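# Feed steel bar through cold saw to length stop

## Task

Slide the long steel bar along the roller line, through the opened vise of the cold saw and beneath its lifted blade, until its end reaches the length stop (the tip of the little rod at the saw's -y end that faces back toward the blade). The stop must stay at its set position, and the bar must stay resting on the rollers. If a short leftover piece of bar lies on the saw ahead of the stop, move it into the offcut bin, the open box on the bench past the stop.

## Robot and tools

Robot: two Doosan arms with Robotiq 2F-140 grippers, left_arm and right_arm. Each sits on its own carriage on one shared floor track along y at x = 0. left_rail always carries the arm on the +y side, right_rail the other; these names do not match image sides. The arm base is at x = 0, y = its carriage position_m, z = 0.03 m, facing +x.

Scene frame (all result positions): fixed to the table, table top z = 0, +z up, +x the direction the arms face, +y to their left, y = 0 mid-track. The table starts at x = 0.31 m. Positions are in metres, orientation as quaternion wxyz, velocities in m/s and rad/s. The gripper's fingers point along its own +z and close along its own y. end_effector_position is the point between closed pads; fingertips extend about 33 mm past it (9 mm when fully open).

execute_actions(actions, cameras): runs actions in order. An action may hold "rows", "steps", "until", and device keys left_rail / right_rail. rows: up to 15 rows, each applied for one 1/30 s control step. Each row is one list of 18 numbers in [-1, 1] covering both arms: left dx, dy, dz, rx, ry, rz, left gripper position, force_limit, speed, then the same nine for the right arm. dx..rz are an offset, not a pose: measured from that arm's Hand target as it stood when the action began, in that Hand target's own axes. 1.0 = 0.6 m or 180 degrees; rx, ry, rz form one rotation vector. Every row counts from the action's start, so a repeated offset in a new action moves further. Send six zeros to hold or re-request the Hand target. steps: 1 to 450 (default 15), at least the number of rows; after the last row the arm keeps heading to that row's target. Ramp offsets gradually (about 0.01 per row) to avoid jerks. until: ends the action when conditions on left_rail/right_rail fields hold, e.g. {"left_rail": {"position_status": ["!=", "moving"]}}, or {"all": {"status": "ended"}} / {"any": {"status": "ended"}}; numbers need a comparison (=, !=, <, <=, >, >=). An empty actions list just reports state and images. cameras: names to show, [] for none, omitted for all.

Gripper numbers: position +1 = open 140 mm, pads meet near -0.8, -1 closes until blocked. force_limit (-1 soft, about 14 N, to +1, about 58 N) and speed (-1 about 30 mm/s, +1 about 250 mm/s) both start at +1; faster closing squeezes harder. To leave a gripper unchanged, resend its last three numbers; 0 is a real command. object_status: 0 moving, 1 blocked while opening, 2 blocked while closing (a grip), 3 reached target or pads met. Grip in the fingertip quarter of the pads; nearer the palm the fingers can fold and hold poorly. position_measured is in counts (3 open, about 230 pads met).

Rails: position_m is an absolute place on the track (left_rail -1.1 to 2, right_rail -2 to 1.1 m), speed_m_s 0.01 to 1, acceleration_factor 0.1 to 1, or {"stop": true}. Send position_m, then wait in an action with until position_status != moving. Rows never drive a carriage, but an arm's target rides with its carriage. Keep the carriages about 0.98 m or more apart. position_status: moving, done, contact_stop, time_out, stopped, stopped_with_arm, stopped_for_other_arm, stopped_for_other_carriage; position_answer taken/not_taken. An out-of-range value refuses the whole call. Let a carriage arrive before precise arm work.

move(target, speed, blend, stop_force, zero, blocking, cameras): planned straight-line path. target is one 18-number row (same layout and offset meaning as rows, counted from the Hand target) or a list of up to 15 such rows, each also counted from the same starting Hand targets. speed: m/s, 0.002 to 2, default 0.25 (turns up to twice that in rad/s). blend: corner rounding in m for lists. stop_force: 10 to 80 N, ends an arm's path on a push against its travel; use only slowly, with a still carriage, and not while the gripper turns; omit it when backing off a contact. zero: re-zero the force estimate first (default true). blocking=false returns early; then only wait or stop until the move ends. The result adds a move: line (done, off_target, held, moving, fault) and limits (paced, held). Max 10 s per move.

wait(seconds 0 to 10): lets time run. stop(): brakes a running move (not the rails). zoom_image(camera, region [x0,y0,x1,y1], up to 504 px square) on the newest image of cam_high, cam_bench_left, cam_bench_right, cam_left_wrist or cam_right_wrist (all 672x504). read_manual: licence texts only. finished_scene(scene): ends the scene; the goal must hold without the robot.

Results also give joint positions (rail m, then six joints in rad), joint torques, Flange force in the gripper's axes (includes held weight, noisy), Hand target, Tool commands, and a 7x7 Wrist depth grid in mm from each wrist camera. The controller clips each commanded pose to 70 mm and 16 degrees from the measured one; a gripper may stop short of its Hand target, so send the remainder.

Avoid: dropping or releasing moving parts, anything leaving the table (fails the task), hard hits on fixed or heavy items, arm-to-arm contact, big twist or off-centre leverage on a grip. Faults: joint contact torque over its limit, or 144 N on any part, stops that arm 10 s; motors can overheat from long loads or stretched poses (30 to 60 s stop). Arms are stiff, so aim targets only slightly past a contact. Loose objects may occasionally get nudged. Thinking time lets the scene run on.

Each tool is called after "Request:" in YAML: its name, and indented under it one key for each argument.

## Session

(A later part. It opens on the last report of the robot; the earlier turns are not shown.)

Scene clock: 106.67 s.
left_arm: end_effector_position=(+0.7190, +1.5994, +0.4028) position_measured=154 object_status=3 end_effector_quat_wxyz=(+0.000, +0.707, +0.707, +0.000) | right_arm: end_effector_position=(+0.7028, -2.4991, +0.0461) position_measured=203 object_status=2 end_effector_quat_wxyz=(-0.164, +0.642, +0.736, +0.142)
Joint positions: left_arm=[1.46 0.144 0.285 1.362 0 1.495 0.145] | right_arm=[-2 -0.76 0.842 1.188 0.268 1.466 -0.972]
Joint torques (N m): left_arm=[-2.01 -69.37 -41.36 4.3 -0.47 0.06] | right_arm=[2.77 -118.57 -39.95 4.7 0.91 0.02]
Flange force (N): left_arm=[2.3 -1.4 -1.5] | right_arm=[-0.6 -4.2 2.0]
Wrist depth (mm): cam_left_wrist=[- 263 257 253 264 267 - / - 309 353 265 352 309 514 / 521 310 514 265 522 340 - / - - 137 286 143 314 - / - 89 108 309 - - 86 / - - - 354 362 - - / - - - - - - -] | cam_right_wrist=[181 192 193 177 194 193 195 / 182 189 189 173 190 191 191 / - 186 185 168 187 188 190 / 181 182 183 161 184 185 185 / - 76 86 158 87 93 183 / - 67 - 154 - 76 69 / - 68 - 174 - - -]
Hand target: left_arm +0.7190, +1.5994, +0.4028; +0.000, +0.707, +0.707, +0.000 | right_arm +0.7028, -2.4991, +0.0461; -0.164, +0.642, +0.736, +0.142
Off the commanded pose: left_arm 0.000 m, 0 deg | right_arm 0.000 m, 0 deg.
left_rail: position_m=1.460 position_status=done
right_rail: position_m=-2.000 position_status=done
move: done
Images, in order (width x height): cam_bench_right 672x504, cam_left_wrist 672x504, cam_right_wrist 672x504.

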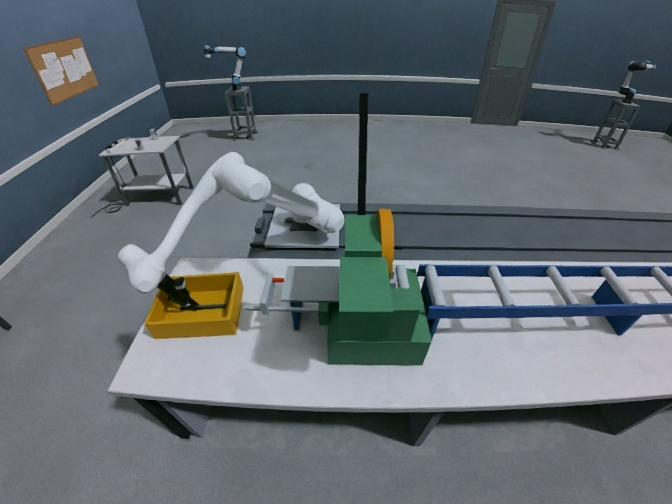

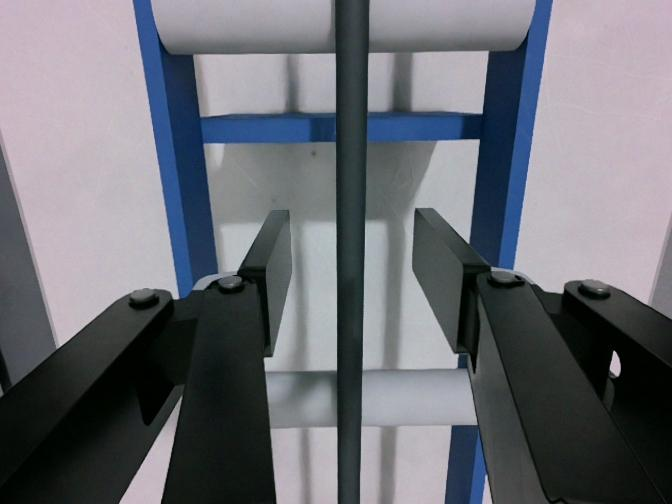

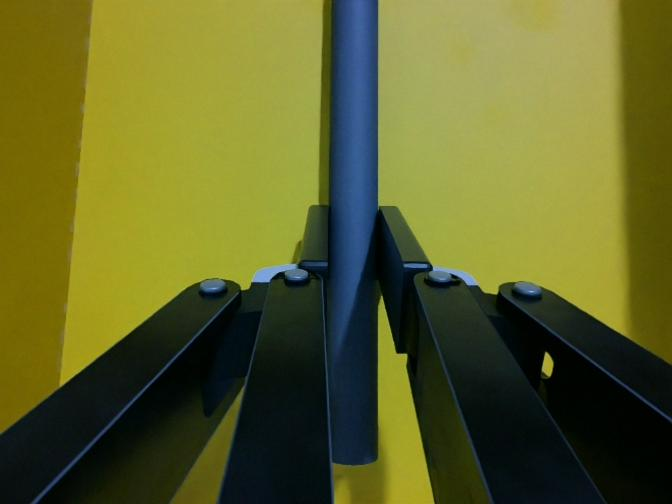

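Request:
move:
  target: [0,0.0062,0.2,0,0,0,-0.2,-0.6,-1,0,0,0,0,0,0,-0.2,0,-1]
  speed: 0.12
  cameras: ["cam_left_wrist"]

Request:
move:
  target: [0,0,0,0,0,0,-0.2,-0.6,-1,0.247,0,-0.528,0,0,0,-0.2,0,-1]
  speed: 0.2
  cameras: ["cam_right_wrist"]

Scene clock: 114.50 s.
left_arm: end_effector_position=(+0.7227, +1.5994, +0.2828) position_measured=154 object_status=3 end_effector_quat_wxyz=(+0.000, +0.707, +0.707, +0.000) | right_arm: end_effector_position=(+0.7028, -2.4991, +0.0460) position_measured=154 object_status=3 end_effector_quat_wxyz=(-0.164, +0.642, +0.736, +0.142)
Joint positions: left_arm=[1.46 0.144 0.325 1.526 0 1.29 0.144] | right_arm=[-2 -0.76 0.842 1.189 0.268 1.465 -0.972]
Joint torques (N m): left_arm=[-1.73 -72.12 -40.47 4.21 -0.76 -0.07] | right_arm=[2.35 -117.1 -39.38 4.47 1.22 -0.07]
Flange force (N): left_arm=[2.0 -2.0 -1.2] | right_arm=[0.7 -4.3 2.2]
Wrist depth (mm): cam_left_wrist=[176 170 159 136 - 161 169 / 175 220 265 144 239 236 176 / 183 231 406 150 433 242 186 / 187 218 118 161 143 229 190 / - 90 108 171 - - 80 / - - - 182 - - - / - - - 198 - - -] | cam_right_wrist=[191 192 191 179 193 194 195 / - 189 189 176 190 191 191 / 184 185 185 173 187 188 189 / 181 183 142 172 165 184 185 / - 89 92 179 180 93 96 / - 74 176 176 178 - 73 / - - - 174 175 - -]
Hand target: left_arm +0.7227, +1.5994, +0.2828; +0.000, +0.707, +0.707, +0.000 | right_arm +0.7028, -2.4991, +0.0461; -0.164, +0.642, +0.736, +0.142
Off the commanded pose: left_arm 0.000 m, 0 deg | right_arm 0.000 m, 0 deg.
left_rail: position_m=1.460 position_status=done
right_rail: position_m=-2.000 position_status=done
move: done
Images, in order (width x height): cam_left_wrist 672x504.

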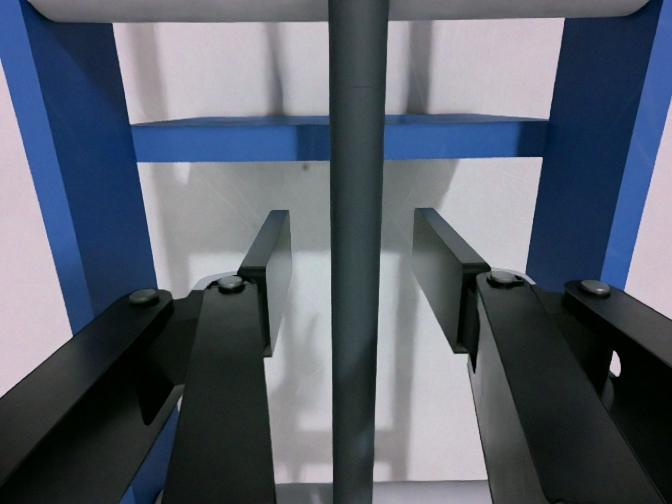

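Scene clock: 116.73 s.
left_arm: end_effector_position=(+0.7227, +1.5994, +0.2828) position_measured=154 object_status=3 end_effector_quat_wxyz=(+0.000, +0.707, +0.707, +0.000) | right_arm: end_effector_position=(+0.7031, -2.4990, +0.3958) position_measured=154 object_status=3 end_effector_quat_wxyz=(-0.164, +0.642, +0.736, +0.142)
Joint positions: left_arm=[1.46 0.144 0.325 1.526 0 1.29 0.144] | right_arm=[-2 -0.759 0.715 0.772 0.293 1.988 -0.821]
Joint torques (N m): left_arm=[-2.43 -72.23 -40.09 4.2 -0.55 -0.02] | right_arm=[2.44 -111.55 -42.56 4.94 1.01 -0.04]
Flange force (N): left_arm=[2.9 -1.1 -1.6] | right_arm=[-0.8 -3.4 2.2]
Wrist depth (mm): cam_left_wrist=[176 169 160 136 373 376 168 / 176 236 267 - 236 239 176 / 183 231 - 152 - 229 185 / 187 216 118 160 140 231 190 / - 89 108 170 - - 86 / - - - 183 - - - / - - - 199 - - -] | cam_right_wrist=[536 568 571 573 568 574 571 / 554 549 556 - - 555 560 / 541 540 542 539 542 544 551 / 531 534 140 531 144 540 549 / - 89 91 529 125 94 95 / - 74 509 541 - - 73 / - - - 505 - - -]
Hand target: left_arm +0.7227, +1.5994, +0.2828; +0.000, +0.707, +0.707, +0.000 | right_arm +0.7031, -2.4990, +0.3958; -0.164, +0.642, +0.736, +0.142
Off the commanded pose: left_arm 0.000 m, 0 deg | right_arm 0.000 m, 0 deg.
left_rail: position_m=1.460 position_status=done
right_rail: position_m=-2.000 position_status=done
move: done
Images, in order (width x height): cam_right_wrist 672x504.

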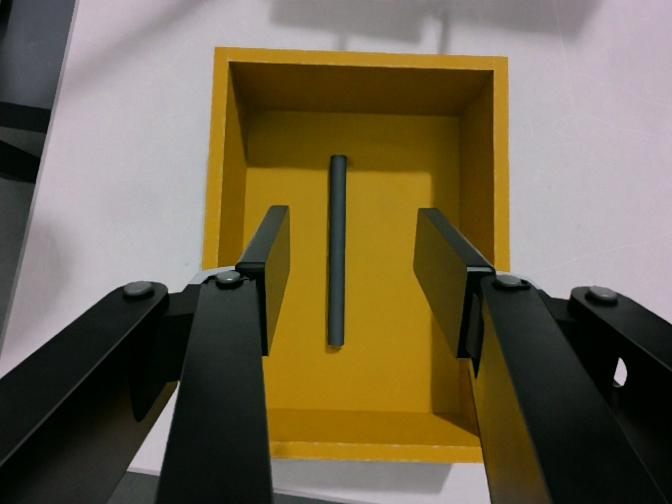

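Request:
execute_actions:
  actions:
    - {"rows":[[0,0,0,0,0,0,-1,-0.6,-1,0,0,0,0,0,0,-0.2,0,-1]],"steps":60}
  cameras: []

Request:
move:
  target:
    - [0,-0.0087,0,0,0,0,-1,-0.6,-1,0.106,0,-0.227,0,0,0,-0.2,0,-1]
    - [0,-0.0087,0,0,0,0,-1,-0.6,-1,0.86,0.141,0.164,-0.0276,0.1389,0.0361,-0.2,0,-1]
  blend: [0.05,0]
  speed: 0.3
  cameras: ["cam_left_wrist","cam_right_wrist"]

Request:
execute_actions:
  actions:
    - {"left_rail":{"position_m":-0.72,"speed_m_s":0.35,"acceleration_factor":0.15},"rows":[[0,0,0,0,0,0,-1,-0.6,-1,0,0,0,0,0,0,-0.2,0,-1]],"steps":450,"until":{"left_rail":{"position_status":["!=","moving"]}}}
  cameras: ["cam_right_wrist","cam_left_wrist","cam_bench_right"]

Scene clock: 125.87 s.
left_arm: end_effector_position=(+0.7227, +1.5994, +0.2828) position_measured=201 object_status=2 end_effector_quat_wxyz=(+0.000, +0.707, +0.707, +0.000) | right_arm: end_effector_position=(+0.7031, -2.4990, +0.3958) position_measured=154 object_status=3 end_effector_quat_wxyz=(-0.164, +0.642, +0.736, +0.142)
Joint positions: left_arm=[1.46 0.144 0.325 1.526 0 1.29 0.144] | right_arm=[-2 -0.759 0.715 0.772 0.293 1.988 -0.821]
Joint torques (N m): left_arm=[-0.5 -67.36 -31.74 4.56 3.25 -0.19] | right_arm=[2.62 -111.76 -42.95 4.88 1.08 -0.09]
Flange force (N): left_arm=[2.3 7.0 -7.9] | right_arm=[-0.4 -4.2 3.1]
Wrist depth (mm): cam_left_wrist=[176 167 158 136 - 212 168 / 177 236 260 143 234 236 176 / 183 230 - 150 - 231 184 / 187 220 - 158 - 229 195 / - - 88 169 - - - / - - - 180 - - - / - - - - - - -] | cam_right_wrist=[564 562 578 566 567 573 568 / 552 545 542 - 542 562 560 / 547 540 534 544 541 550 552 / 535 539 140 532 143 544 544 / - 89 86 531 125 95 95 / - 74 68 534 - - 73 / - - - 506 - - -]
Hand target: left_arm +0.7227, +1.5994, +0.2828; +0.000, +0.707, +0.707, +0.000 | right_arm +0.7031, -2.4990, +0.3958; -0.164, +0.642, +0.736, +0.142
Off the commanded pose: left_arm 0.000 m, 0 deg | right_arm 0.000 m, 0 deg.
left_rail: position_m=1.460 position_status=done
right_rail: position_m=-2.000 position_status=done
No camera images: "cameras" was empty.

Scene clock: 128.60 s.
left_arm: end_effector_position=(+0.7175, +1.5994, +0.2828) position_measured=201 object_status=2 end_effector_quat_wxyz=(+0.000, +0.707, +0.707, +0.000) | right_arm: end_effector_position=(+0.7179, -1.9831, +0.5251) position_measured=154 object_status=3 end_effector_quat_wxyz=(-0.299, +0.643, +0.639, +0.300)
Joint positions: left_arm=[1.46 0.145 0.317 1.537 0 1.287 0.145] | right_arm=[-2 -0.367 0.323 1.306 0.83 1.808 -0.281]
Joint torques (N m): left_arm=[1.11 -62.78 -21.95 5.24 7.44 -0.26] | right_arm=[3.9 -75.42 -43.76 4.98 0.51 -0.11]
Flange force (N): left_arm=[2.6 19.2 -14.2] | right_arm=[-4.3 -5.5 -1.2]
Wrist depth (mm): cam_left_wrist=[169 212 171 136 - 162 182 / 169 236 267 143 235 237 183 / 177 239 - 148 - 235 192 / 187 221 - 158 - 246 192 / - 89 89 168 - - 197 / - - - - - - - / - - - 192 - - -] | cam_right_wrist=[1001 993 972 332 331 331 317 / 927 626 594 539 578 442 1929 / 856 688 580 518 540 568 1839 / - 740 126 464 143 540 1646 / - 89 92 423 126 94 95 / - 74 383 388 391 - 73 / - - - 563 - - -]
Hand target: left_arm +0.7175, +1.5994, +0.2828; +0.000, +0.707, +0.707, +0.000 | right_arm +0.7179, -1.9830, +0.5251; -0.299, +0.643, +0.639, +0.300
Off the commanded pose: left_arm 0.000 m, 0 deg | right_arm 0.000 m, 0 deg.
left_rail: position_m=1.460 position_status=done
right_rail: position_m=-2.000 position_status=done
move: done
Images, in order (width x height): cam_left_wrist 672x504, cam_right_wrist 672x504.

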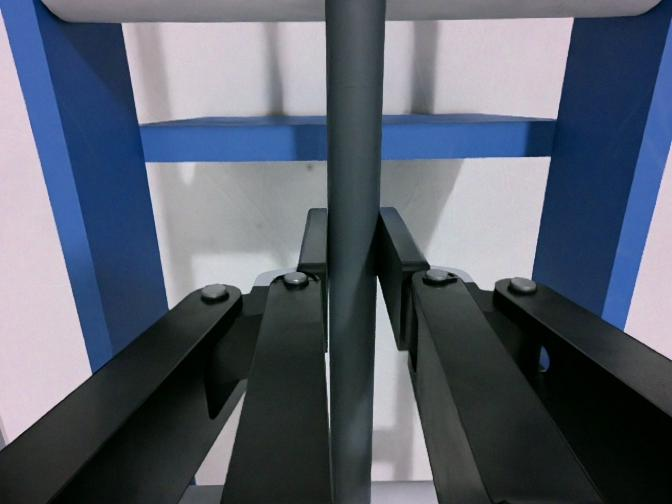

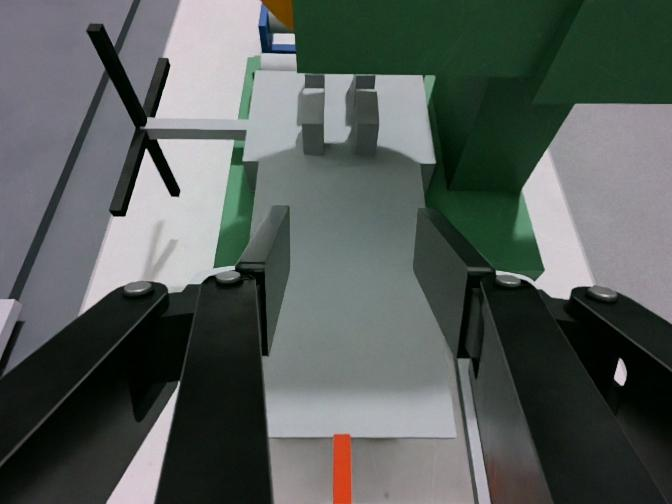

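Scene clock: 136.83 s.
left_arm: end_effector_position=(+0.7175, -0.5806, +0.2828) position_measured=201 object_status=2 end_effector_quat_wxyz=(+0.000, +0.707, +0.707, +0.000) | right_arm: end_effector_position=(+0.7179, -1.9830, +0.5251) position_measured=154 object_status=3 end_effector_quat_wxyz=(-0.299, +0.643, +0.639, +0.300)
Joint positions: left_arm=[-0.72 0.145 0.317 1.537 0 1.287 0.145] | right_arm=[-2 -0.366 0.323 1.306 0.83 1.808 -0.281]
Joint torques (N m): left_arm=[-1.27 -78.6 -43.95 4.29 0.05 -0.26] | right_arm=[2.44 -75.44 -43.62 4.95 0.77 -0.08]
Flange force (N): left_arm=[2.3 1.4 7.8] | right_arm=[-3.2 -4.5 0.6]
Wrist depth (mm): cam_left_wrist=[177 199 - 135 - - 184 / 169 208 - 143 - - 184 / 176 239 406 150 - 410 192 / 185 220 - 157 - 242 193 / - 89 89 168 - - 204 / - - - 181 - - - / - - - - - - -] | cam_right_wrist=[968 1126 688 332 331 329 317 / 1032 631 605 544 585 467 1898 / 787 795 555 515 526 840 1839 / 742 745 140 464 144 550 1681 / - 89 92 433 125 94 95 / - 74 380 381 - - 73 / - - - 577 - - -]
Hand target: left_arm +0.7175, -0.5806, +0.2828; +0.000, +0.707, +0.707, +0.000 | right_arm +0.7179, -1.9830, +0.5251; -0.299, +0.643, +0.639, +0.300
Off the commanded pose: left_arm 0.000 m, 0 deg | right_arm 0.000 m, 0 deg.
left_rail: position_m=-0.720 speed_m_s=0.35 position_status=done
right_rail: position_m=-2.000 position_status=done
Images, in order (width x height): cam_bench_right 672x504, cam_left_wrist 672x504, cam_right_wrist 672x504.

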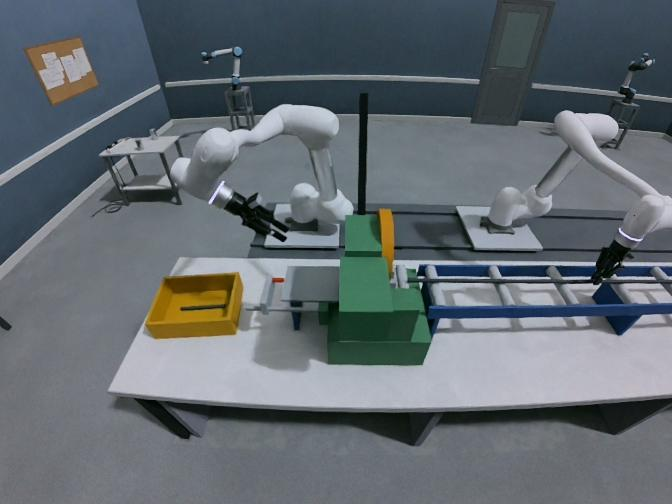

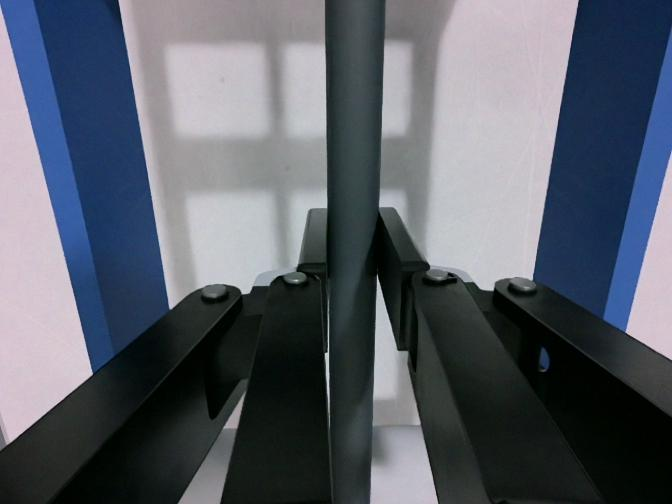

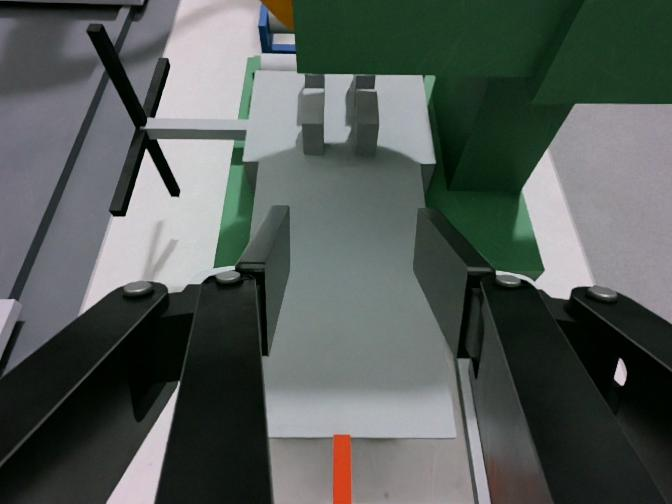

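Request:
execute_actions:
  actions:
    - {"left_rail":{"position_m":-0.76,"speed_m_s":0.1,"acceleration_factor":0.1},"steps":450,"until":{"left_rail":{"position_status":["!=","moving"]}}}
  cameras: ["cam_right_wrist"]

Request:
zoom_image:
  camera: "cam_right_wrist"
  region: [290, 50, 400, 170]

Scene clock: 140.10 s.
left_arm: end_effector_position=(+0.7175, -0.6205, +0.2828) position_measured=201 object_status=2 end_effector_quat_wxyz=(+0.000, +0.707, +0.707, +0.000) | right_arm: end_effector_position=(+0.7179, -1.9830, +0.5251) position_measured=154 object_status=3 end_effector_quat_wxyz=(-0.299, +0.643, +0.639, +0.300)
Joint positions: left_arm=[-0.76 0.145 0.317 1.537 0 1.287 0.145] | right_arm=[-2 -0.366 0.323 1.306 0.83 1.808 -0.281]
Joint torques (N m): left_arm=[-1.8 -69.66 -40.05 4.09 -0.94 -0.38] | right_arm=[2.65 -74.83 -43.36 4.92 0.78 -0.06]
Flange force (N): left_arm=[2.5 -3.8 -2.8] | right_arm=[-2.7 -5.0 -0.1]
Wrist depth (mm): cam_left_wrist=[177 198 - 135 - 367 184 / 169 207 - - - 403 184 / 176 208 422 150 - 241 193 / 184 222 - 157 - 245 203 / - 89 89 167 - - 199 / - - - 181 - - - / - - - 192 - - -] | cam_right_wrist=[1095 1051 993 330 330 332 317 / 938 640 594 542 585 472 1898 / 850 795 613 520 546 584 1810 / - 740 126 467 143 560 1657 / - 89 92 424 126 94 96 / - 74 - 389 390 - 73 / - - - 567 - - -]
Hand target: left_arm +0.7175, -0.6206, +0.2828; +0.000, +0.707, +0.707, +0.000 | right_arm +0.7179, -1.9830, +0.5251; -0.299, +0.643, +0.639, +0.300
Tool commands: left_gripper/position=-1.0 left_gripper/force_limit=-0.6 left_gripper/speed=-1.0 right_gripper/position=-0.2 right_gripper/force_limit=+0.0 right_gripper/speed=-1.0
Off the commanded pose: left_arm 0.000 m, 0 deg | right_arm 0.000 m, 0 deg.
left_rail: position_m=-0.760 speed_m_s=0.10 position_status=done
right_rail: position_m=-2.000 position_status=done
Images, in order (width x height): cam_right_wrist 672x504.

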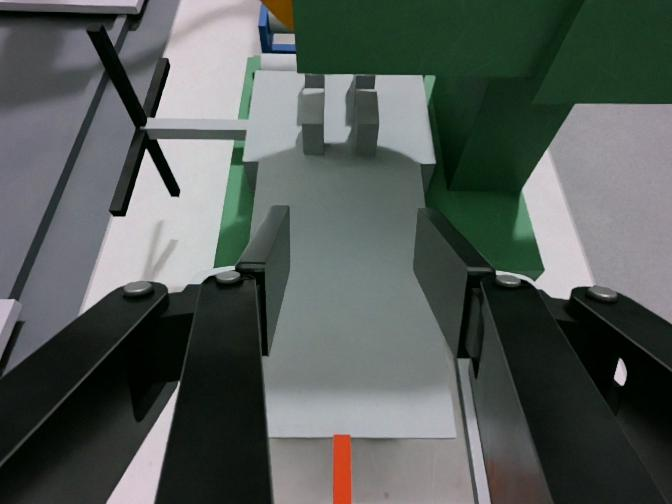

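Scaled by 4.200.

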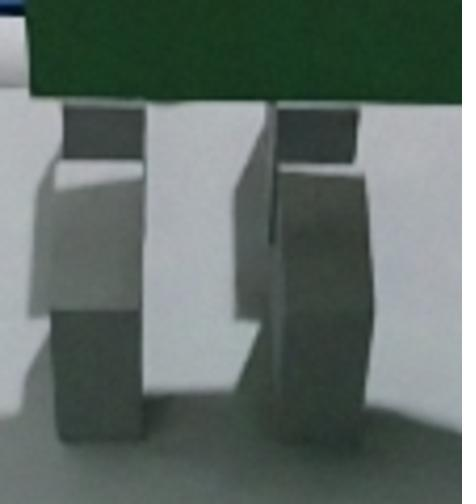

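Request:
execute_actions:
  actions:
    - {"left_rail":{"position_m":-0.79,"speed_m_s":0.1,"acceleration_factor":0.1},"steps":450,"until":{"left_rail":{"position_status":["!=","moving"]}}}
  cameras: ["cam_right_wrist"]

Request:
zoom_image:
  camera: "cam_right_wrist"
  region: [290, 50, 400, 170]

Scene clock: 143.53 s.
left_arm: end_effector_position=(+0.7175, -0.6505, +0.2827) position_measured=201 object_status=2 end_effector_quat_wxyz=(+0.000, +0.707, +0.707, +0.000) | right_arm: end_effector_position=(+0.7179, -1.9830, +0.5251) position_measured=154 object_status=3 end_effector_quat_wxyz=(-0.299, +0.643, +0.639, +0.300)
Joint positions: left_arm=[-0.79 0.145 0.317 1.537 0 1.287 0.145] | right_arm=[-2 -0.366 0.323 1.306 0.83 1.808 -0.281]
Joint torques (N m): left_arm=[-19.75 -71.32 -38.86 -4.26 0.29 -0.36] | right_arm=[2.61 -75.28 -43.67 4.95 0.72 -0.05]
Flange force (N): left_arm=[27.8 -3.1 -1.5] | right_arm=[-3.2 -5.0 0.2]
Wrist depth (mm): cam_left_wrist=[177 211 - 135 - - 184 / 169 224 - 140 - - 184 / 177 208 - 150 397 241 193 / 187 221 441 157 - 240 194 / - 89 89 168 - - 197 / - - - 181 - - - / - - - 192 - - -] | cam_right_wrist=[1060 1090 1014 332 330 330 316 / 938 591 597 545 590 465 1978 / 826 631 545 516 551 581 1796 / 764 - 126 470 143 552 1612 / - 89 92 426 126 94 96 / - 74 383 385 391 - 73 / - - - 566 - - -]
Hand target: left_arm +0.7175, -0.6506, +0.2828; +0.000, +0.707, +0.707, +0.000 | right_arm +0.7179, -1.9830, +0.5251; -0.299, +0.643, +0.639, +0.300
Tool commands: left_gripper/position=-1.0 left_gripper/force_limit=-0.6 left_gripper/speed=-1.0 right_gripper/position=-0.2 right_gripper/force_limit=+0.0 right_gripper/speed=-1.0
Off the commanded pose: left_arm 0.000 m, 0 deg | right_arm 0.000 m, 0 deg.
left_rail: position_m=-0.790 speed_m_s=0.10 position_status=done
right_rail: position_m=-2.000 position_status=done
Images, in order (width x height): cam_right_wrist 672x504.

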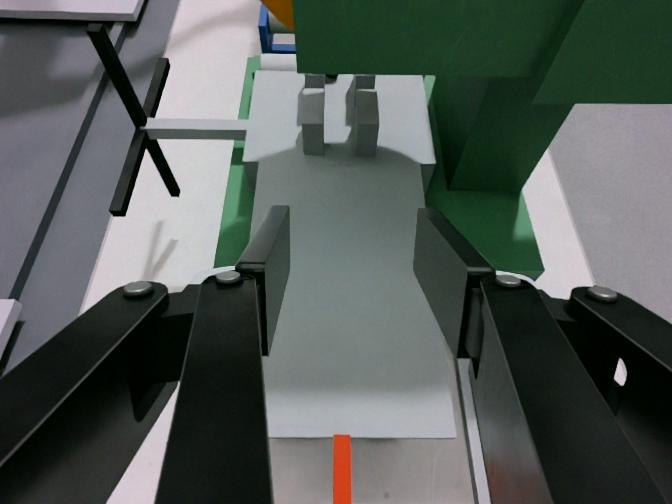

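Scaled by 4.200.

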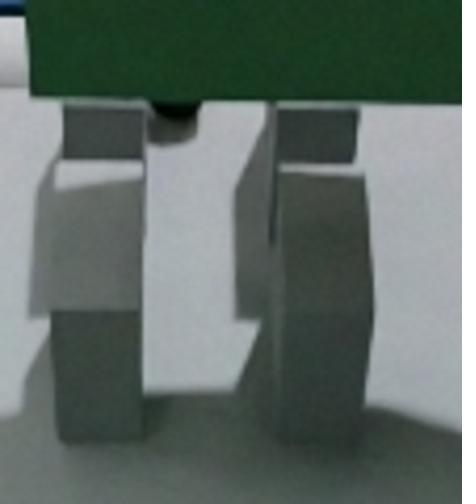

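Request:
execute_actions:
  actions:
    - {"left_rail":{"position_m":-0.765,"speed_m_s":0.1,"acceleration_factor":0.1},"steps":450,"until":{"left_rail":{"position_status":["!=","moving"]}}}
  cameras: []

Request:
move:
  target: [0,0.0185,0,0,0,0,-1,-0.6,-1,0,0,0,0,0,0,-0.2,0,-1]
  speed: 0.03
  cameras: []

Request:
execute_actions:
  actions:
    - {"left_rail":{"position_m":-0.785,"speed_m_s":0.1,"acceleration_factor":0.1},"steps":450,"until":{"left_rail":{"position_status":["!=","moving"]}}}
  cameras: ["cam_right_wrist"]

Request:
zoom_image:
  camera: "cam_right_wrist"
  region: [290, 50, 400, 170]

Scene clock: 152.67 s.
left_arm: end_effector_position=(+0.7175, -0.6256, +0.2827) position_measured=201 object_status=2 end_effector_quat_wxyz=(+0.000, +0.707, +0.707, +0.000) | right_arm: end_effector_position=(+0.7179, -1.9830, +0.5251) position_measured=154 object_status=3 end_effector_quat_wxyz=(-0.299, +0.643, +0.639, +0.300)
Joint positions: left_arm=[-0.765 0.145 0.317 1.537 0 1.287 0.145] | right_arm=[-2 -0.366 0.323 1.306 0.83 1.808 -0.281]
Joint torques (N m): left_arm=[-0.94 -70.16 -38.34 4.15 0.03 -0.23] | right_arm=[2.39 -75.2 -43.43 4.97 0.77 -0.04]
Flange force (N): left_arm=[1.6 0.4 -3.1] | right_arm=[-2.9 -4.5 0.3]
Wrist depth (mm): cam_left_wrist=[177 192 - 135 - - 184 / 169 208 - 142 - - 184 / 178 210 - 150 420 239 193 / 184 222 - 158 - 241 194 / - 89 89 167 - - 198 / - - - 180 - - - / - - - - - - -] | cam_right_wrist=[1121 1085 - 331 332 332 316 / - 611 600 552 567 464 1945 / 777 800 541 513 540 587 1796 / 738 762 140 461 144 549 1657 / - 89 92 425 125 93 95 / - 74 382 392 389 - 73 / - - - 574 - - -]
Hand target: left_arm +0.7175, -0.6256, +0.2828; +0.000, +0.707, +0.707, +0.000 | right_arm +0.7179, -1.9830, +0.5251; -0.299, +0.643, +0.639, +0.300
Tool commands: left_gripper/position=-1.0 left_gripper/force_limit=-0.6 left_gripper/speed=-1.0 right_gripper/position=-0.2 right_gripper/force_limit=+0.0 right_gripper/speed=-1.0
Off the commanded pose: left_arm 0.000 m, 0 deg | right_arm 0.000 m, 0 deg.
left_rail: position_m=-0.765 speed_m_s=0.10 position_status=done
right_rail: position_m=-2.000 position_status=done
No camera images: "cameras" was empty.

Scene clock: 153.43 s.
left_arm: end_effector_position=(+0.7286, -0.6256, +0.2827) position_measured=201 object_status=2 end_effector_quat_wxyz=(+0.000, +0.707, +0.707, +0.000) | right_arm: end_effector_position=(+0.7179, -1.9830, +0.5251) position_measured=154 object_status=3 end_effector_quat_wxyz=(-0.299, +0.643, +0.639, +0.300)
Joint positions: left_arm=[-0.765 0.143 0.334 1.514 0 1.294 0.143] | right_arm=[-2 -0.366 0.323 1.306 0.83 1.808 -0.281]
Joint torques (N m): left_arm=[-4.28 -65.61 -42.75 3.61 -4.94 0.1] | right_arm=[2.81 -74.78 -43.56 4.98 0.74 -0.11]
Flange force (N): left_arm=[2.3 -16.1 -8.8] | right_arm=[-2.9 -5.6 0.0]
Wrist depth (mm): cam_left_wrist=[195 - - 136 - - 168 / 194 - - 143 - - 176 / 192 232 421 150 - 222 182 / 192 243 - 157 - 219 189 / 197 213 89 169 - - - / - - - 182 - - - / - - - 194 - - -] | cam_right_wrist=[- - 717 334 331 331 315 / 934 590 590 544 577 468 1929 / 835 812 578 512 567 593 1824 / 729 749 140 465 144 550 1669 / - 89 92 419 126 93 95 / - 74 383 388 391 - 73 / - - - 571 - - -]
Hand target: left_arm +0.7286, -0.6256, +0.2828; +0.000, +0.707, +0.707, +0.000 | right_arm +0.7179, -1.9830, +0.5251; -0.299, +0.643, +0.639, +0.300
Off the commanded pose: left_arm 0.000 m, 0 deg | right_arm 0.000 m, 0 deg.
left_rail: position_m=-0.765 speed_m_s=0.10 position_status=done
right_rail: position_m=-2.000 position_status=done
move: done
No camera images: "cameras" was empty.

Scene clock: 154.43 s.
left_arm: end_effector_position=(+0.7286, -0.6456, +0.2827) position_measured=201 object_status=2 end_effector_quat_wxyz=(+0.000, +0.707, +0.707, +0.000) | right_arm: end_effector_position=(+0.7179, -1.9830, +0.5251) position_measured=154 object_status=3 end_effector_quat_wxyz=(-0.299, +0.643, +0.639, +0.300)
Joint positions: left_arm=[-0.785 0.143 0.334 1.514 0 1.294 0.143] | right_arm=[-2 -0.366 0.323 1.306 0.83 1.808 -0.281]
Joint torques (N m): left_arm=[-4.42 -65.41 -42.73 3.57 -5.21 0.07] | right_arm=[2.25 -75.4 -43.55 4.94 0.75 -0.07]
Flange force (N): left_arm=[2.8 -16.3 -9.5] | right_arm=[-2.8 -4.3 0.5]
Wrist depth (mm): cam_left_wrist=[195 - - 136 366 - 168 / 194 383 - 140 - - 176 / 193 229 - 154 - 220 182 / 192 229 - 158 - 222 191 / 197 213 89 168 - - - / - - - 182 - - - / - - - 195 - - -] | cam_right_wrist=[- 1055 720 331 330 331 316 / - 610 585 549 590 467 1978 / 844 806 536 516 547 823 1883 / 784 747 140 453 144 547 1623 / - 89 92 426 126 94 96 / - 74 383 392 391 - 73 / - - - 560 - - -]
Hand target: left_arm +0.7286, -0.6456, +0.2828; +0.000, +0.707, +0.707, +0.000 | right_arm +0.7179, -1.9830, +0.5251; -0.299, +0.643, +0.639, +0.300
Tool commands: left_gripper/position=-1.0 left_gripper/force_limit=-0.6 left_gripper/speed=-1.0 right_gripper/position=-0.2 right_gripper/force_limit=+0.0 right_gripper/speed=-1.0
Off the commanded pose: left_arm 0.000 m, 0 deg | right_arm 0.000 m, 0 deg.
left_rail: position_m=-0.785 speed_m_s=0.10 position_status=done
right_rail: position_m=-2.000 position_status=done
Images, in order (width x height): cam_right_wrist 672x504.

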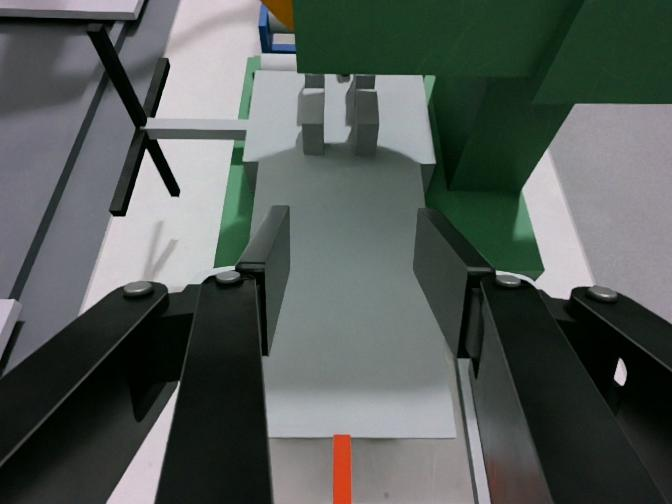

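Scaled by 4.200.

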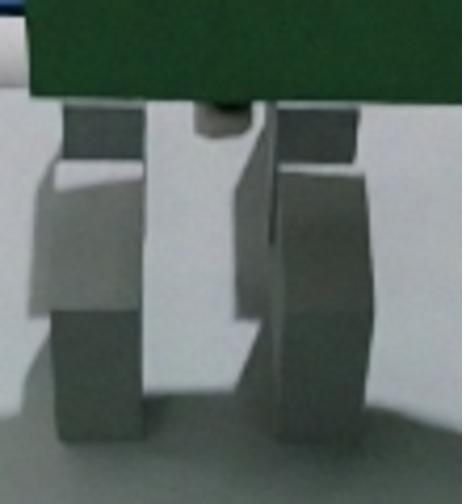

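Request:
move:
  target: [-0.1,-0.0083,0,0,0,0,-1,-0.6,-1,0,0,0,0,0,0,-0.2,0,-1]
  speed: 0.06
  cameras: ["cam_right_wrist"]

Request:
zoom_image:
  camera: "cam_right_wrist"
  region: [290, 50, 400, 170]

Scene clock: 159.20 s.
left_arm: end_effector_position=(+0.7237, -0.7056, +0.2828) position_measured=201 object_status=2 end_effector_quat_wxyz=(+0.000, +0.707, +0.707, +0.000) | right_arm: end_effector_position=(+0.7179, -1.9830, +0.5251) position_measured=154 object_status=3 end_effector_quat_wxyz=(-0.299, +0.643, +0.639, +0.300)
Joint positions: left_arm=[-0.785 0.062 0.313 1.543 0 1.286 0.062] | right_arm=[-2 -0.366 0.323 1.306 0.83 1.808 -0.281]
Joint torques (N m): left_arm=[1.75 -47.36 -0.72 5.13 14.18 0.31] | right_arm=[2.09 -75.15 -43.73 5 0.75 -0.12]
Flange force (N): left_arm=[1.1 37.0 -36.2] | right_arm=[-2.6 -5.0 0.9]
Wrist depth (mm): cam_left_wrist=[189 - - 135 - 373 173 / 188 - - 141 - 227 173 / 187 222 - 151 424 228 182 / 186 186 187 159 187 188 192 / - 184 88 170 - - - / - - - - - - - / - - - 196 - - -] | cam_right_wrist=[1046 1037 614 333 331 330 315 / 856 587 600 537 605 470 1883 / 850 814 534 515 573 2064 1868 / 764 767 125 461 144 554 1693 / - 89 92 419 125 94 95 / - 74 375 390 - - 73 / - - - 583 - - -]
Hand target: left_arm +0.7236, -0.7056, +0.2828; +0.000, +0.707, +0.707, +0.000 | right_arm +0.7179, -1.9830, +0.5251; -0.299, +0.643, +0.639, +0.300
Off the commanded pose: left_arm 0.000 m, 0 deg | right_arm 0.000 m, 0 deg.
left_rail: position_m=-0.785 speed_m_s=0.10 position_status=done
right_rail: position_m=-2.000 position_status=done
move: done
Images, in order (width x height): cam_right_wrist 672x504.

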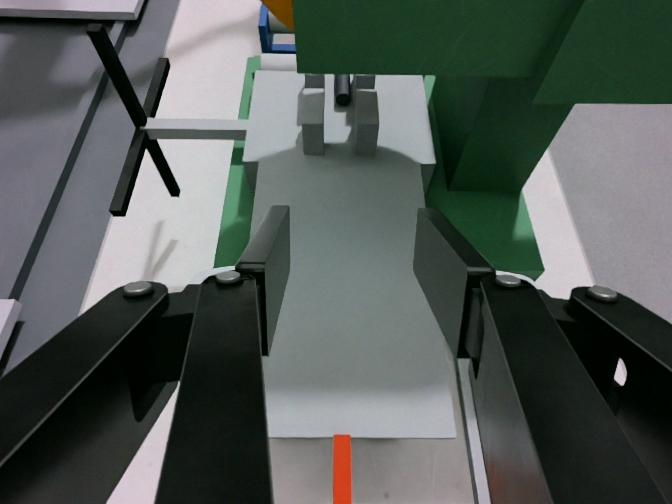

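Scaled by 4.200.

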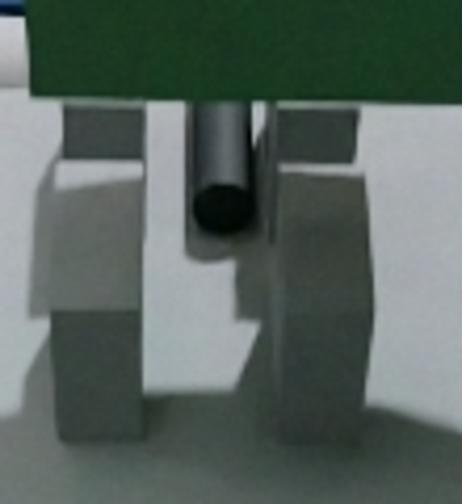

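Request:
move:
  target: [-0.08,0.004,0,0,0,0,-1,-0.6,-1,0,0,0,0,0,0,-0.2,0,-1]
  speed: 0.06
  cameras: ["cam_right_wrist","cam_left_wrist"]

Scene clock: 163.70 s.
left_arm: end_effector_position=(+0.7259, -0.7536, +0.2828) position_measured=201 object_status=2 end_effector_quat_wxyz=(+0.000, +0.707, +0.707, +0.000) | right_arm: end_effector_position=(+0.7179, -1.9830, +0.5251) position_measured=154 object_status=3 end_effector_quat_wxyz=(-0.299, +0.643, +0.639, +0.300)
Joint positions: left_arm=[-0.785 -0.004 0.311 1.546 0 1.285 -0.004] | right_arm=[-2 -0.366 0.323 1.306 0.83 1.808 -0.281]
Joint torques (N m): left_arm=[-4.06 -52.55 -43.47 3.97 -10.23 0.15] | right_arm=[2.58 -75.57 -43.48 4.88 0.74 -0.12]
Flange force (N): left_arm=[4.5 -31.0 -21.9] | right_arm=[-3.1 -4.0 -0.1]
Wrist depth (mm): cam_left_wrist=[182 - - 136 - - 172 / 180 212 - 143 172 178 172 / 168 168 170 152 169 169 172 / 187 223 - 157 436 225 192 / 197 - 89 170 - - - / - - - 181 - - - / - - - - - - -] | cam_right_wrist=[1014 1051 629 331 330 331 317 / 847 603 585 547 577 465 1978 / 840 700 577 516 541 577 1783 / - 738 126 464 144 531 1623 / - 89 92 413 125 93 95 / - 74 383 390 391 - 73 / - - - 571 - - -]
Hand target: left_arm +0.7260, -0.7536, +0.2828; +0.000, +0.707, +0.707, +0.000 | right_arm +0.7179, -1.9830, +0.5251; -0.299, +0.643, +0.639, +0.300
Off the commanded pose: left_arm 0.000 m, 0 deg | right_arm 0.000 m, 0 deg.
left_rail: position_m=-0.785 speed_m_s=0.10 position_status=done
right_rail: position_m=-2.000 position_status=done
move: done
Images, in order (width x height): cam_left_wrist 672x504, cam_right_wrist 672x504.

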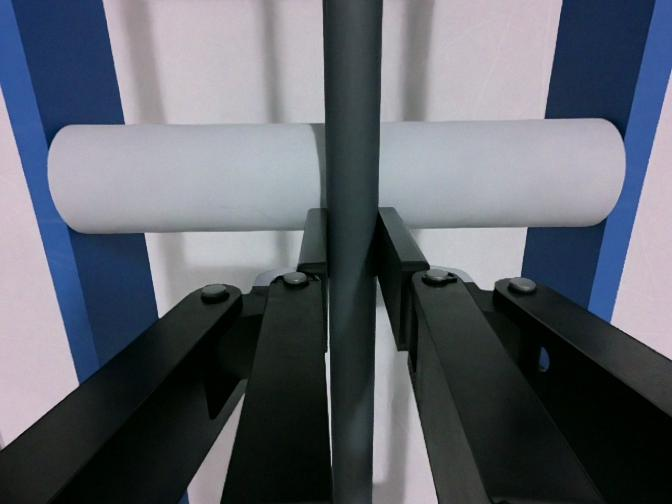

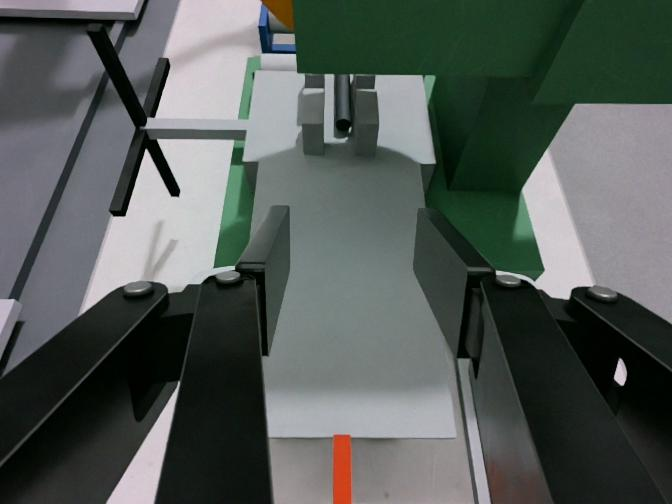

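Request:
move:
  target: [0,-0.002,0,0,0,0,-1,-0.6,-1,0,0,0,0,0,0,-0.2,0,-1]
  speed: 0.03
  cameras: []

Request:
execute_actions:
  actions:
    - {"left_rail":{"position_m":-1.02,"speed_m_s":0.12,"acceleration_factor":0.1},"steps":450,"until":{"left_rail":{"position_status":["!=","moving"]}}}
  cameras: ["cam_right_wrist"]

Scene clock: 166.83 s.
left_arm: end_effector_position=(+0.7249, -0.7536, +0.2827) position_measured=201 object_status=2 end_effector_quat_wxyz=(+0.000, +0.707, +0.707, +0.000) | right_arm: end_effector_position=(+0.7179, -1.9830, +0.5251) position_measured=154 object_status=3 end_effector_quat_wxyz=(-0.299, +0.643, +0.639, +0.300)
Joint positions: left_arm=[-0.785 -0.004 0.309 1.548 0 1.284 -0.004] | right_arm=[-2 -0.366 0.323 1.306 0.83 1.808 -0.281]
Joint torques (N m): left_arm=[-1.67 -65.53 -27.73 4.09 5.5 0.01] | right_arm=[2.67 -75.68 -43.61 4.89 0.75 -0.11]
Flange force (N): left_arm=[3.0 13.8 -8.6] | right_arm=[-3.3 -4.2 0.1]
Wrist depth (mm): cam_left_wrist=[181 365 - 135 - - 172 / 179 210 - 142 172 178 173 / 168 168 169 153 169 169 173 / 186 223 - 158 149 226 190 / 197 - 88 169 - - - / - - - 182 - - - / - - - 195 - - -] | cam_right_wrist=[1037 1060 709 331 331 331 316 / - 613 599 547 611 466 1961 / 769 795 568 521 541 809 1783 / 777 749 140 461 144 559 1634 / - 89 92 422 126 94 96 / - 74 - 383 390 - 73 / - - - 568 - - -]
Hand target: left_arm +0.7248, -0.7536, +0.2828; +0.000, +0.707, +0.707, +0.000 | right_arm +0.7179, -1.9830, +0.5251; -0.299, +0.643, +0.639, +0.300
Off the commanded pose: left_arm 0.000 m, 0 deg | right_arm 0.000 m, 0 deg.
left_rail: position_m=-0.785 speed_m_s=0.10 position_status=done
right_rail: position_m=-2.000 position_status=done
move: done
No camera images: "cameras" was empty.

Scene clock: 169.93 s.
left_arm: end_effector_position=(+0.7248, -0.9886, +0.2828) position_measured=201 object_status=2 end_effector_quat_wxyz=(+0.000, +0.707, +0.707, +0.000) | right_arm: end_effector_position=(+0.7179, -1.9830, +0.5251) position_measured=154 object_status=3 end_effector_quat_wxyz=(-0.299, +0.643, +0.639, +0.300)
Joint positions: left_arm=[-1.02 -0.004 0.309 1.548 0 1.284 -0.004] | right_arm=[-2 -0.366 0.323 1.306 0.83 1.808 -0.281]
Joint torques (N m): left_arm=[-1.45 -64.47 -26.57 4.21 5.75 -0.01] | right_arm=[2.8 -75.62 -43.8 4.98 0.75 -0.1]
Flange force (N): left_arm=[2.4 14.6 -10.3] | right_arm=[-3.6 -4.8 0.4]
Wrist depth (mm): cam_left_wrist=[181 - - 135 - - 173 / 179 391 - 143 392 228 173 / 188 238 - - - 222 190 / 187 220 436 - 212 213 192 / 195 191 88 168 - - - / - - - - - - - / - - - - - - -] | cam_right_wrist=[981 1032 1041 322 336 319 319 / - 607 590 532 563 468 1994 / - 806 581 508 537 1743 1868 / - - 125 454 129 559 1601 / - 89 91 416 125 93 96 / - 74 381 388 388 - 73 / - - - 573 - - -]
Hand target: left_arm +0.7248, -0.9886, +0.2828; +0.000, +0.707, +0.707, +0.000 | right_arm +0.7179, -1.9830, +0.5251; -0.299, +0.643, +0.639, +0.300
Tool commands: left_gripper/position=-1.0 left_gripper/force_limit=-0.6 left_gripper/speed=-1.0 right_gripper/position=-0.2 right_gripper/force_limit=+0.0 right_gripper/speed=-1.0
Off the commanded pose: left_arm 0.000 m, 0 deg | right_arm 0.000 m, 0 deg.
left_rail: position_m=-1.020 speed_m_s=0.12 position_status=done
right_rail: position_m=-2.000 position_status=done
Images, in order (width x height): cam_right_wrist 672x504.

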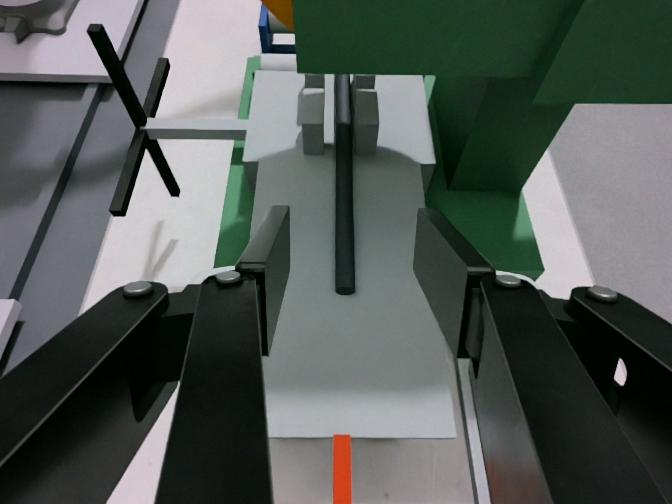

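Request:
move:
  target: [-0.19,0,0,0,0,0,-1,-0.6,-1,0,0,0,0,0,0,-0.2,0,-1]
  speed: 0.08
  cameras: ["cam_right_wrist"]

Request:
zoom_image:
  camera: "cam_right_wrist"
  region: [290, 380, 400, 480]

Scene clock: 174.30 s.
left_arm: end_effector_position=(+0.7247, -1.1026, +0.2827) position_measured=201 object_status=2 end_effector_quat_wxyz=(+0.000, +0.707, +0.707, +0.000) | right_arm: end_effector_position=(+0.7179, -1.9830, +0.5251) position_measured=154 object_status=3 end_effector_quat_wxyz=(-0.299, +0.643, +0.639, +0.300)
Joint positions: left_arm=[-1.02 -0.161 0.315 1.54 0 1.287 -0.16] | right_arm=[-2 -0.366 0.323 1.306 0.83 1.808 -0.281]
Joint torques (N m): left_arm=[-2.72 -61.01 -29.93 3.96 1.32 -0.06] | right_arm=[2.68 -75.28 -43.64 4.94 0.75 -0.07]
Flange force (N): left_arm=[2.8 4.2 -15.2] | right_arm=[-3.4 -5.0 0.4]
Wrist depth (mm): cam_left_wrist=[154 154 153 138 155 155 155 / 162 162 162 144 160 165 169 / 186 219 - 151 - 225 182 / 187 222 - 158 - 225 194 / 194 - 89 169 - - - / - - - 181 - - - / - - - 192 - - -] | cam_right_wrist=[957 1032 1014 - 331 330 317 / 891 594 602 521 591 465 1929 / 820 634 544 510 541 580 1796 / 764 787 125 461 144 550 1612 / - 89 92 421 126 93 95 / - 74 380 384 391 - 73 / - - - 574 - - -]
Hand target: left_arm +0.7247, -1.1026, +0.2828; +0.000, +0.707, +0.707, +0.000 | right_arm +0.7179, -1.9830, +0.5251; -0.299, +0.643, +0.639, +0.300
Off the commanded pose: left_arm 0.000 m, 0 deg | right_arm 0.000 m, 0 deg.
left_rail: position_m=-1.020 speed_m_s=0.12 position_status=done
right_rail: position_m=-2.000 position_status=done
move: done
Images, in order (width x height): cam_right_wrist 672x504.

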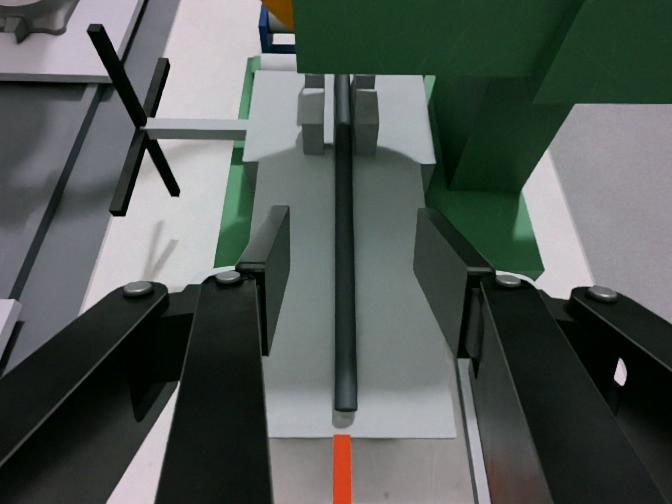

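Scaled by 4.582.

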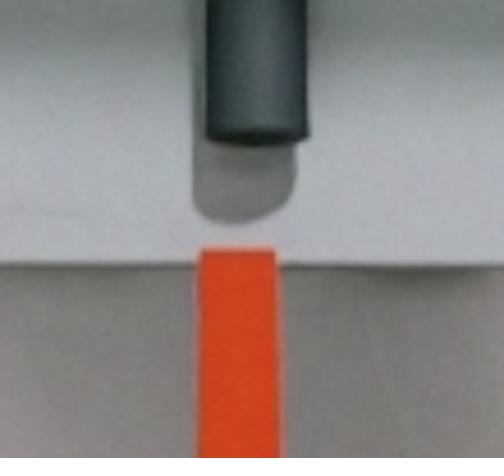

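Request:
move:
  target: [-0.0217,0,0,0,0,0,-1,-0.6,-1,0,0,0,0,0,0,-0.2,0,-1]
  speed: 0.05
  cameras: []

Request:
move:
  target: [-0.03,0,0,0,0,0,-1,-0.6,-1,0,0,0,0,0,0,-0.2,0,-1]
  speed: 0.01
  stop_force: 10
  cameras: ["cam_right_wrist"]

Request:
zoom_image:
  camera: "cam_right_wrist"
  region: [290, 380, 400, 480]

Scene clock: 178.37 s.
left_arm: end_effector_position=(+0.7247, -1.1155, +0.2828) position_measured=201 object_status=2 end_effector_quat_wxyz=(+0.000, +0.707, +0.707, +0.000) | right_arm: end_effector_position=(+0.7179, -1.9830, +0.5251) position_measured=154 object_status=3 end_effector_quat_wxyz=(-0.299, +0.643, +0.639, +0.300)
Joint positions: left_arm=[-1.02 -0.178 0.317 1.537 0 1.287 -0.178] | right_arm=[-2 -0.366 0.323 1.306 0.83 1.808 -0.281]
Joint torques (N m): left_arm=[-4.12 -65.25 -33.74 3.74 0.66 0.01] | right_arm=[2.64 -75.73 -43.48 4.93 0.75 -0.12]
Flange force (N): left_arm=[5.5 3.1 -9.8] | right_arm=[-3.5 -3.7 -0.1]
Wrist depth (mm): cam_left_wrist=[150 151 151 136 150 151 153 / 170 168 168 145 169 173 172 / 187 224 389 150 - 220 182 / 187 222 - 157 - 227 190 / 196 - 89 169 - - - / - - - 180 - - - / - - - 195 - - -] | cam_right_wrist=[949 1010 715 321 331 338 318 / 938 602 590 531 584 453 1898 / 891 772 581 515 534 820 1783 / - 742 140 461 143 552 1612 / - 89 92 414 126 93 96 / - 74 380 381 390 - 73 / - - - 564 - - -]
Hand target: left_arm +0.7247, -1.1155, +0.2828; +0.000, +0.707, +0.707, +0.000 | right_arm +0.7179, -1.9830, +0.5251; -0.299, +0.643, +0.639, +0.300
Off the commanded pose: left_arm 0.000 m, 0 deg | right_arm 0.000 m, 0 deg.
left_rail: position_m=-1.020 speed_m_s=0.12 position_status=done
right_rail: position_m=-2.000 position_status=done
move: done
No camera images: "cameras" was empty.

Scene clock: 180.10 s.
left_arm: end_effector_position=(+0.7247, -1.1233, +0.2827) position_measured=201 object_status=2 end_effector_quat_wxyz=(+0.000, +0.707, +0.707, +0.000) | right_arm: end_effector_position=(+0.7179, -1.9830, +0.5251) position_measured=154 object_status=3 end_effector_quat_wxyz=(-0.299, +0.643, +0.639, +0.300)
Joint positions: left_arm=[-1.02 -0.189 0.319 1.534 0 1.288 -0.189] | right_arm=[-2 -0.366 0.323 1.306 0.83 1.808 -0.281]
Joint torques (N m): left_arm=[-16.63 -62.49 -34.02 -2.44 -0.38 0] | right_arm=[2.3 -75.53 -43.67 5.02 0.75 -0.15]
Flange force (N): left_arm=[23.3 2.0 -12.7] | right_arm=[-2.9 -4.4 0.5]
Wrist depth (mm): cam_left_wrist=[152 152 152 136 151 151 155 / 179 210 173 144 - 210 173 / 186 221 406 150 - 223 182 / 186 221 - 158 - 229 201 / 194 - 88 169 - - 196 / - - - - - - - / - - - 194 - - -] | cam_right_wrist=[977 1028 654 330 331 331 315 / 909 600 583 531 578 468 1913 / 792 798 568 512 541 809 1796 / - - 126 461 143 566 1669 / - 89 92 420 126 94 95 / - 74 384 385 391 - 73 / - - - 573 - - -]
Hand target: left_arm +0.7247, -1.1233, +0.2827; +0.000, +0.707, +0.707, +0.000 (not the last commanded pose) | right_arm +0.7179, -1.9830, +0.5251; -0.299, +0.643, +0.639, +0.300
Off the commanded pose: left_arm 0.010 m, 0 deg | right_arm 0.000 m, 0 deg.
left_rail: position_m=-1.020 speed_m_s=0.12 position_status=done
right_rail: position_m=-2.000 position_status=done
move: contact (left_arm)
Images, in order (width x height): cam_right_wrist 672x504.

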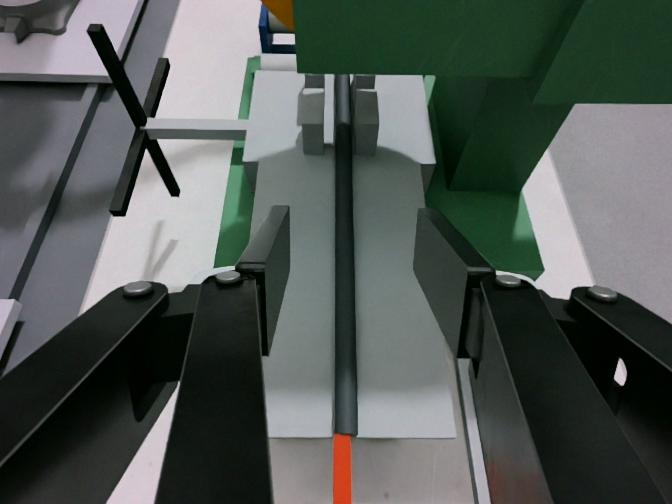

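Scaled by 4.582.

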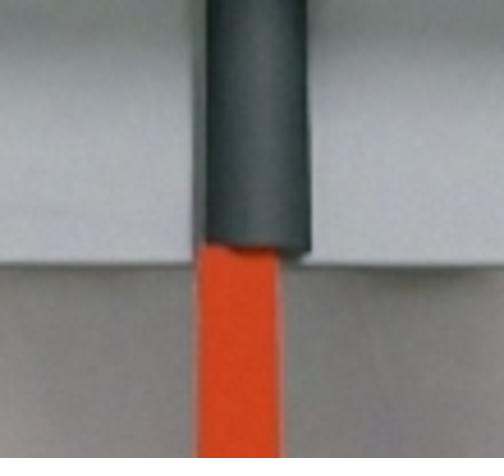

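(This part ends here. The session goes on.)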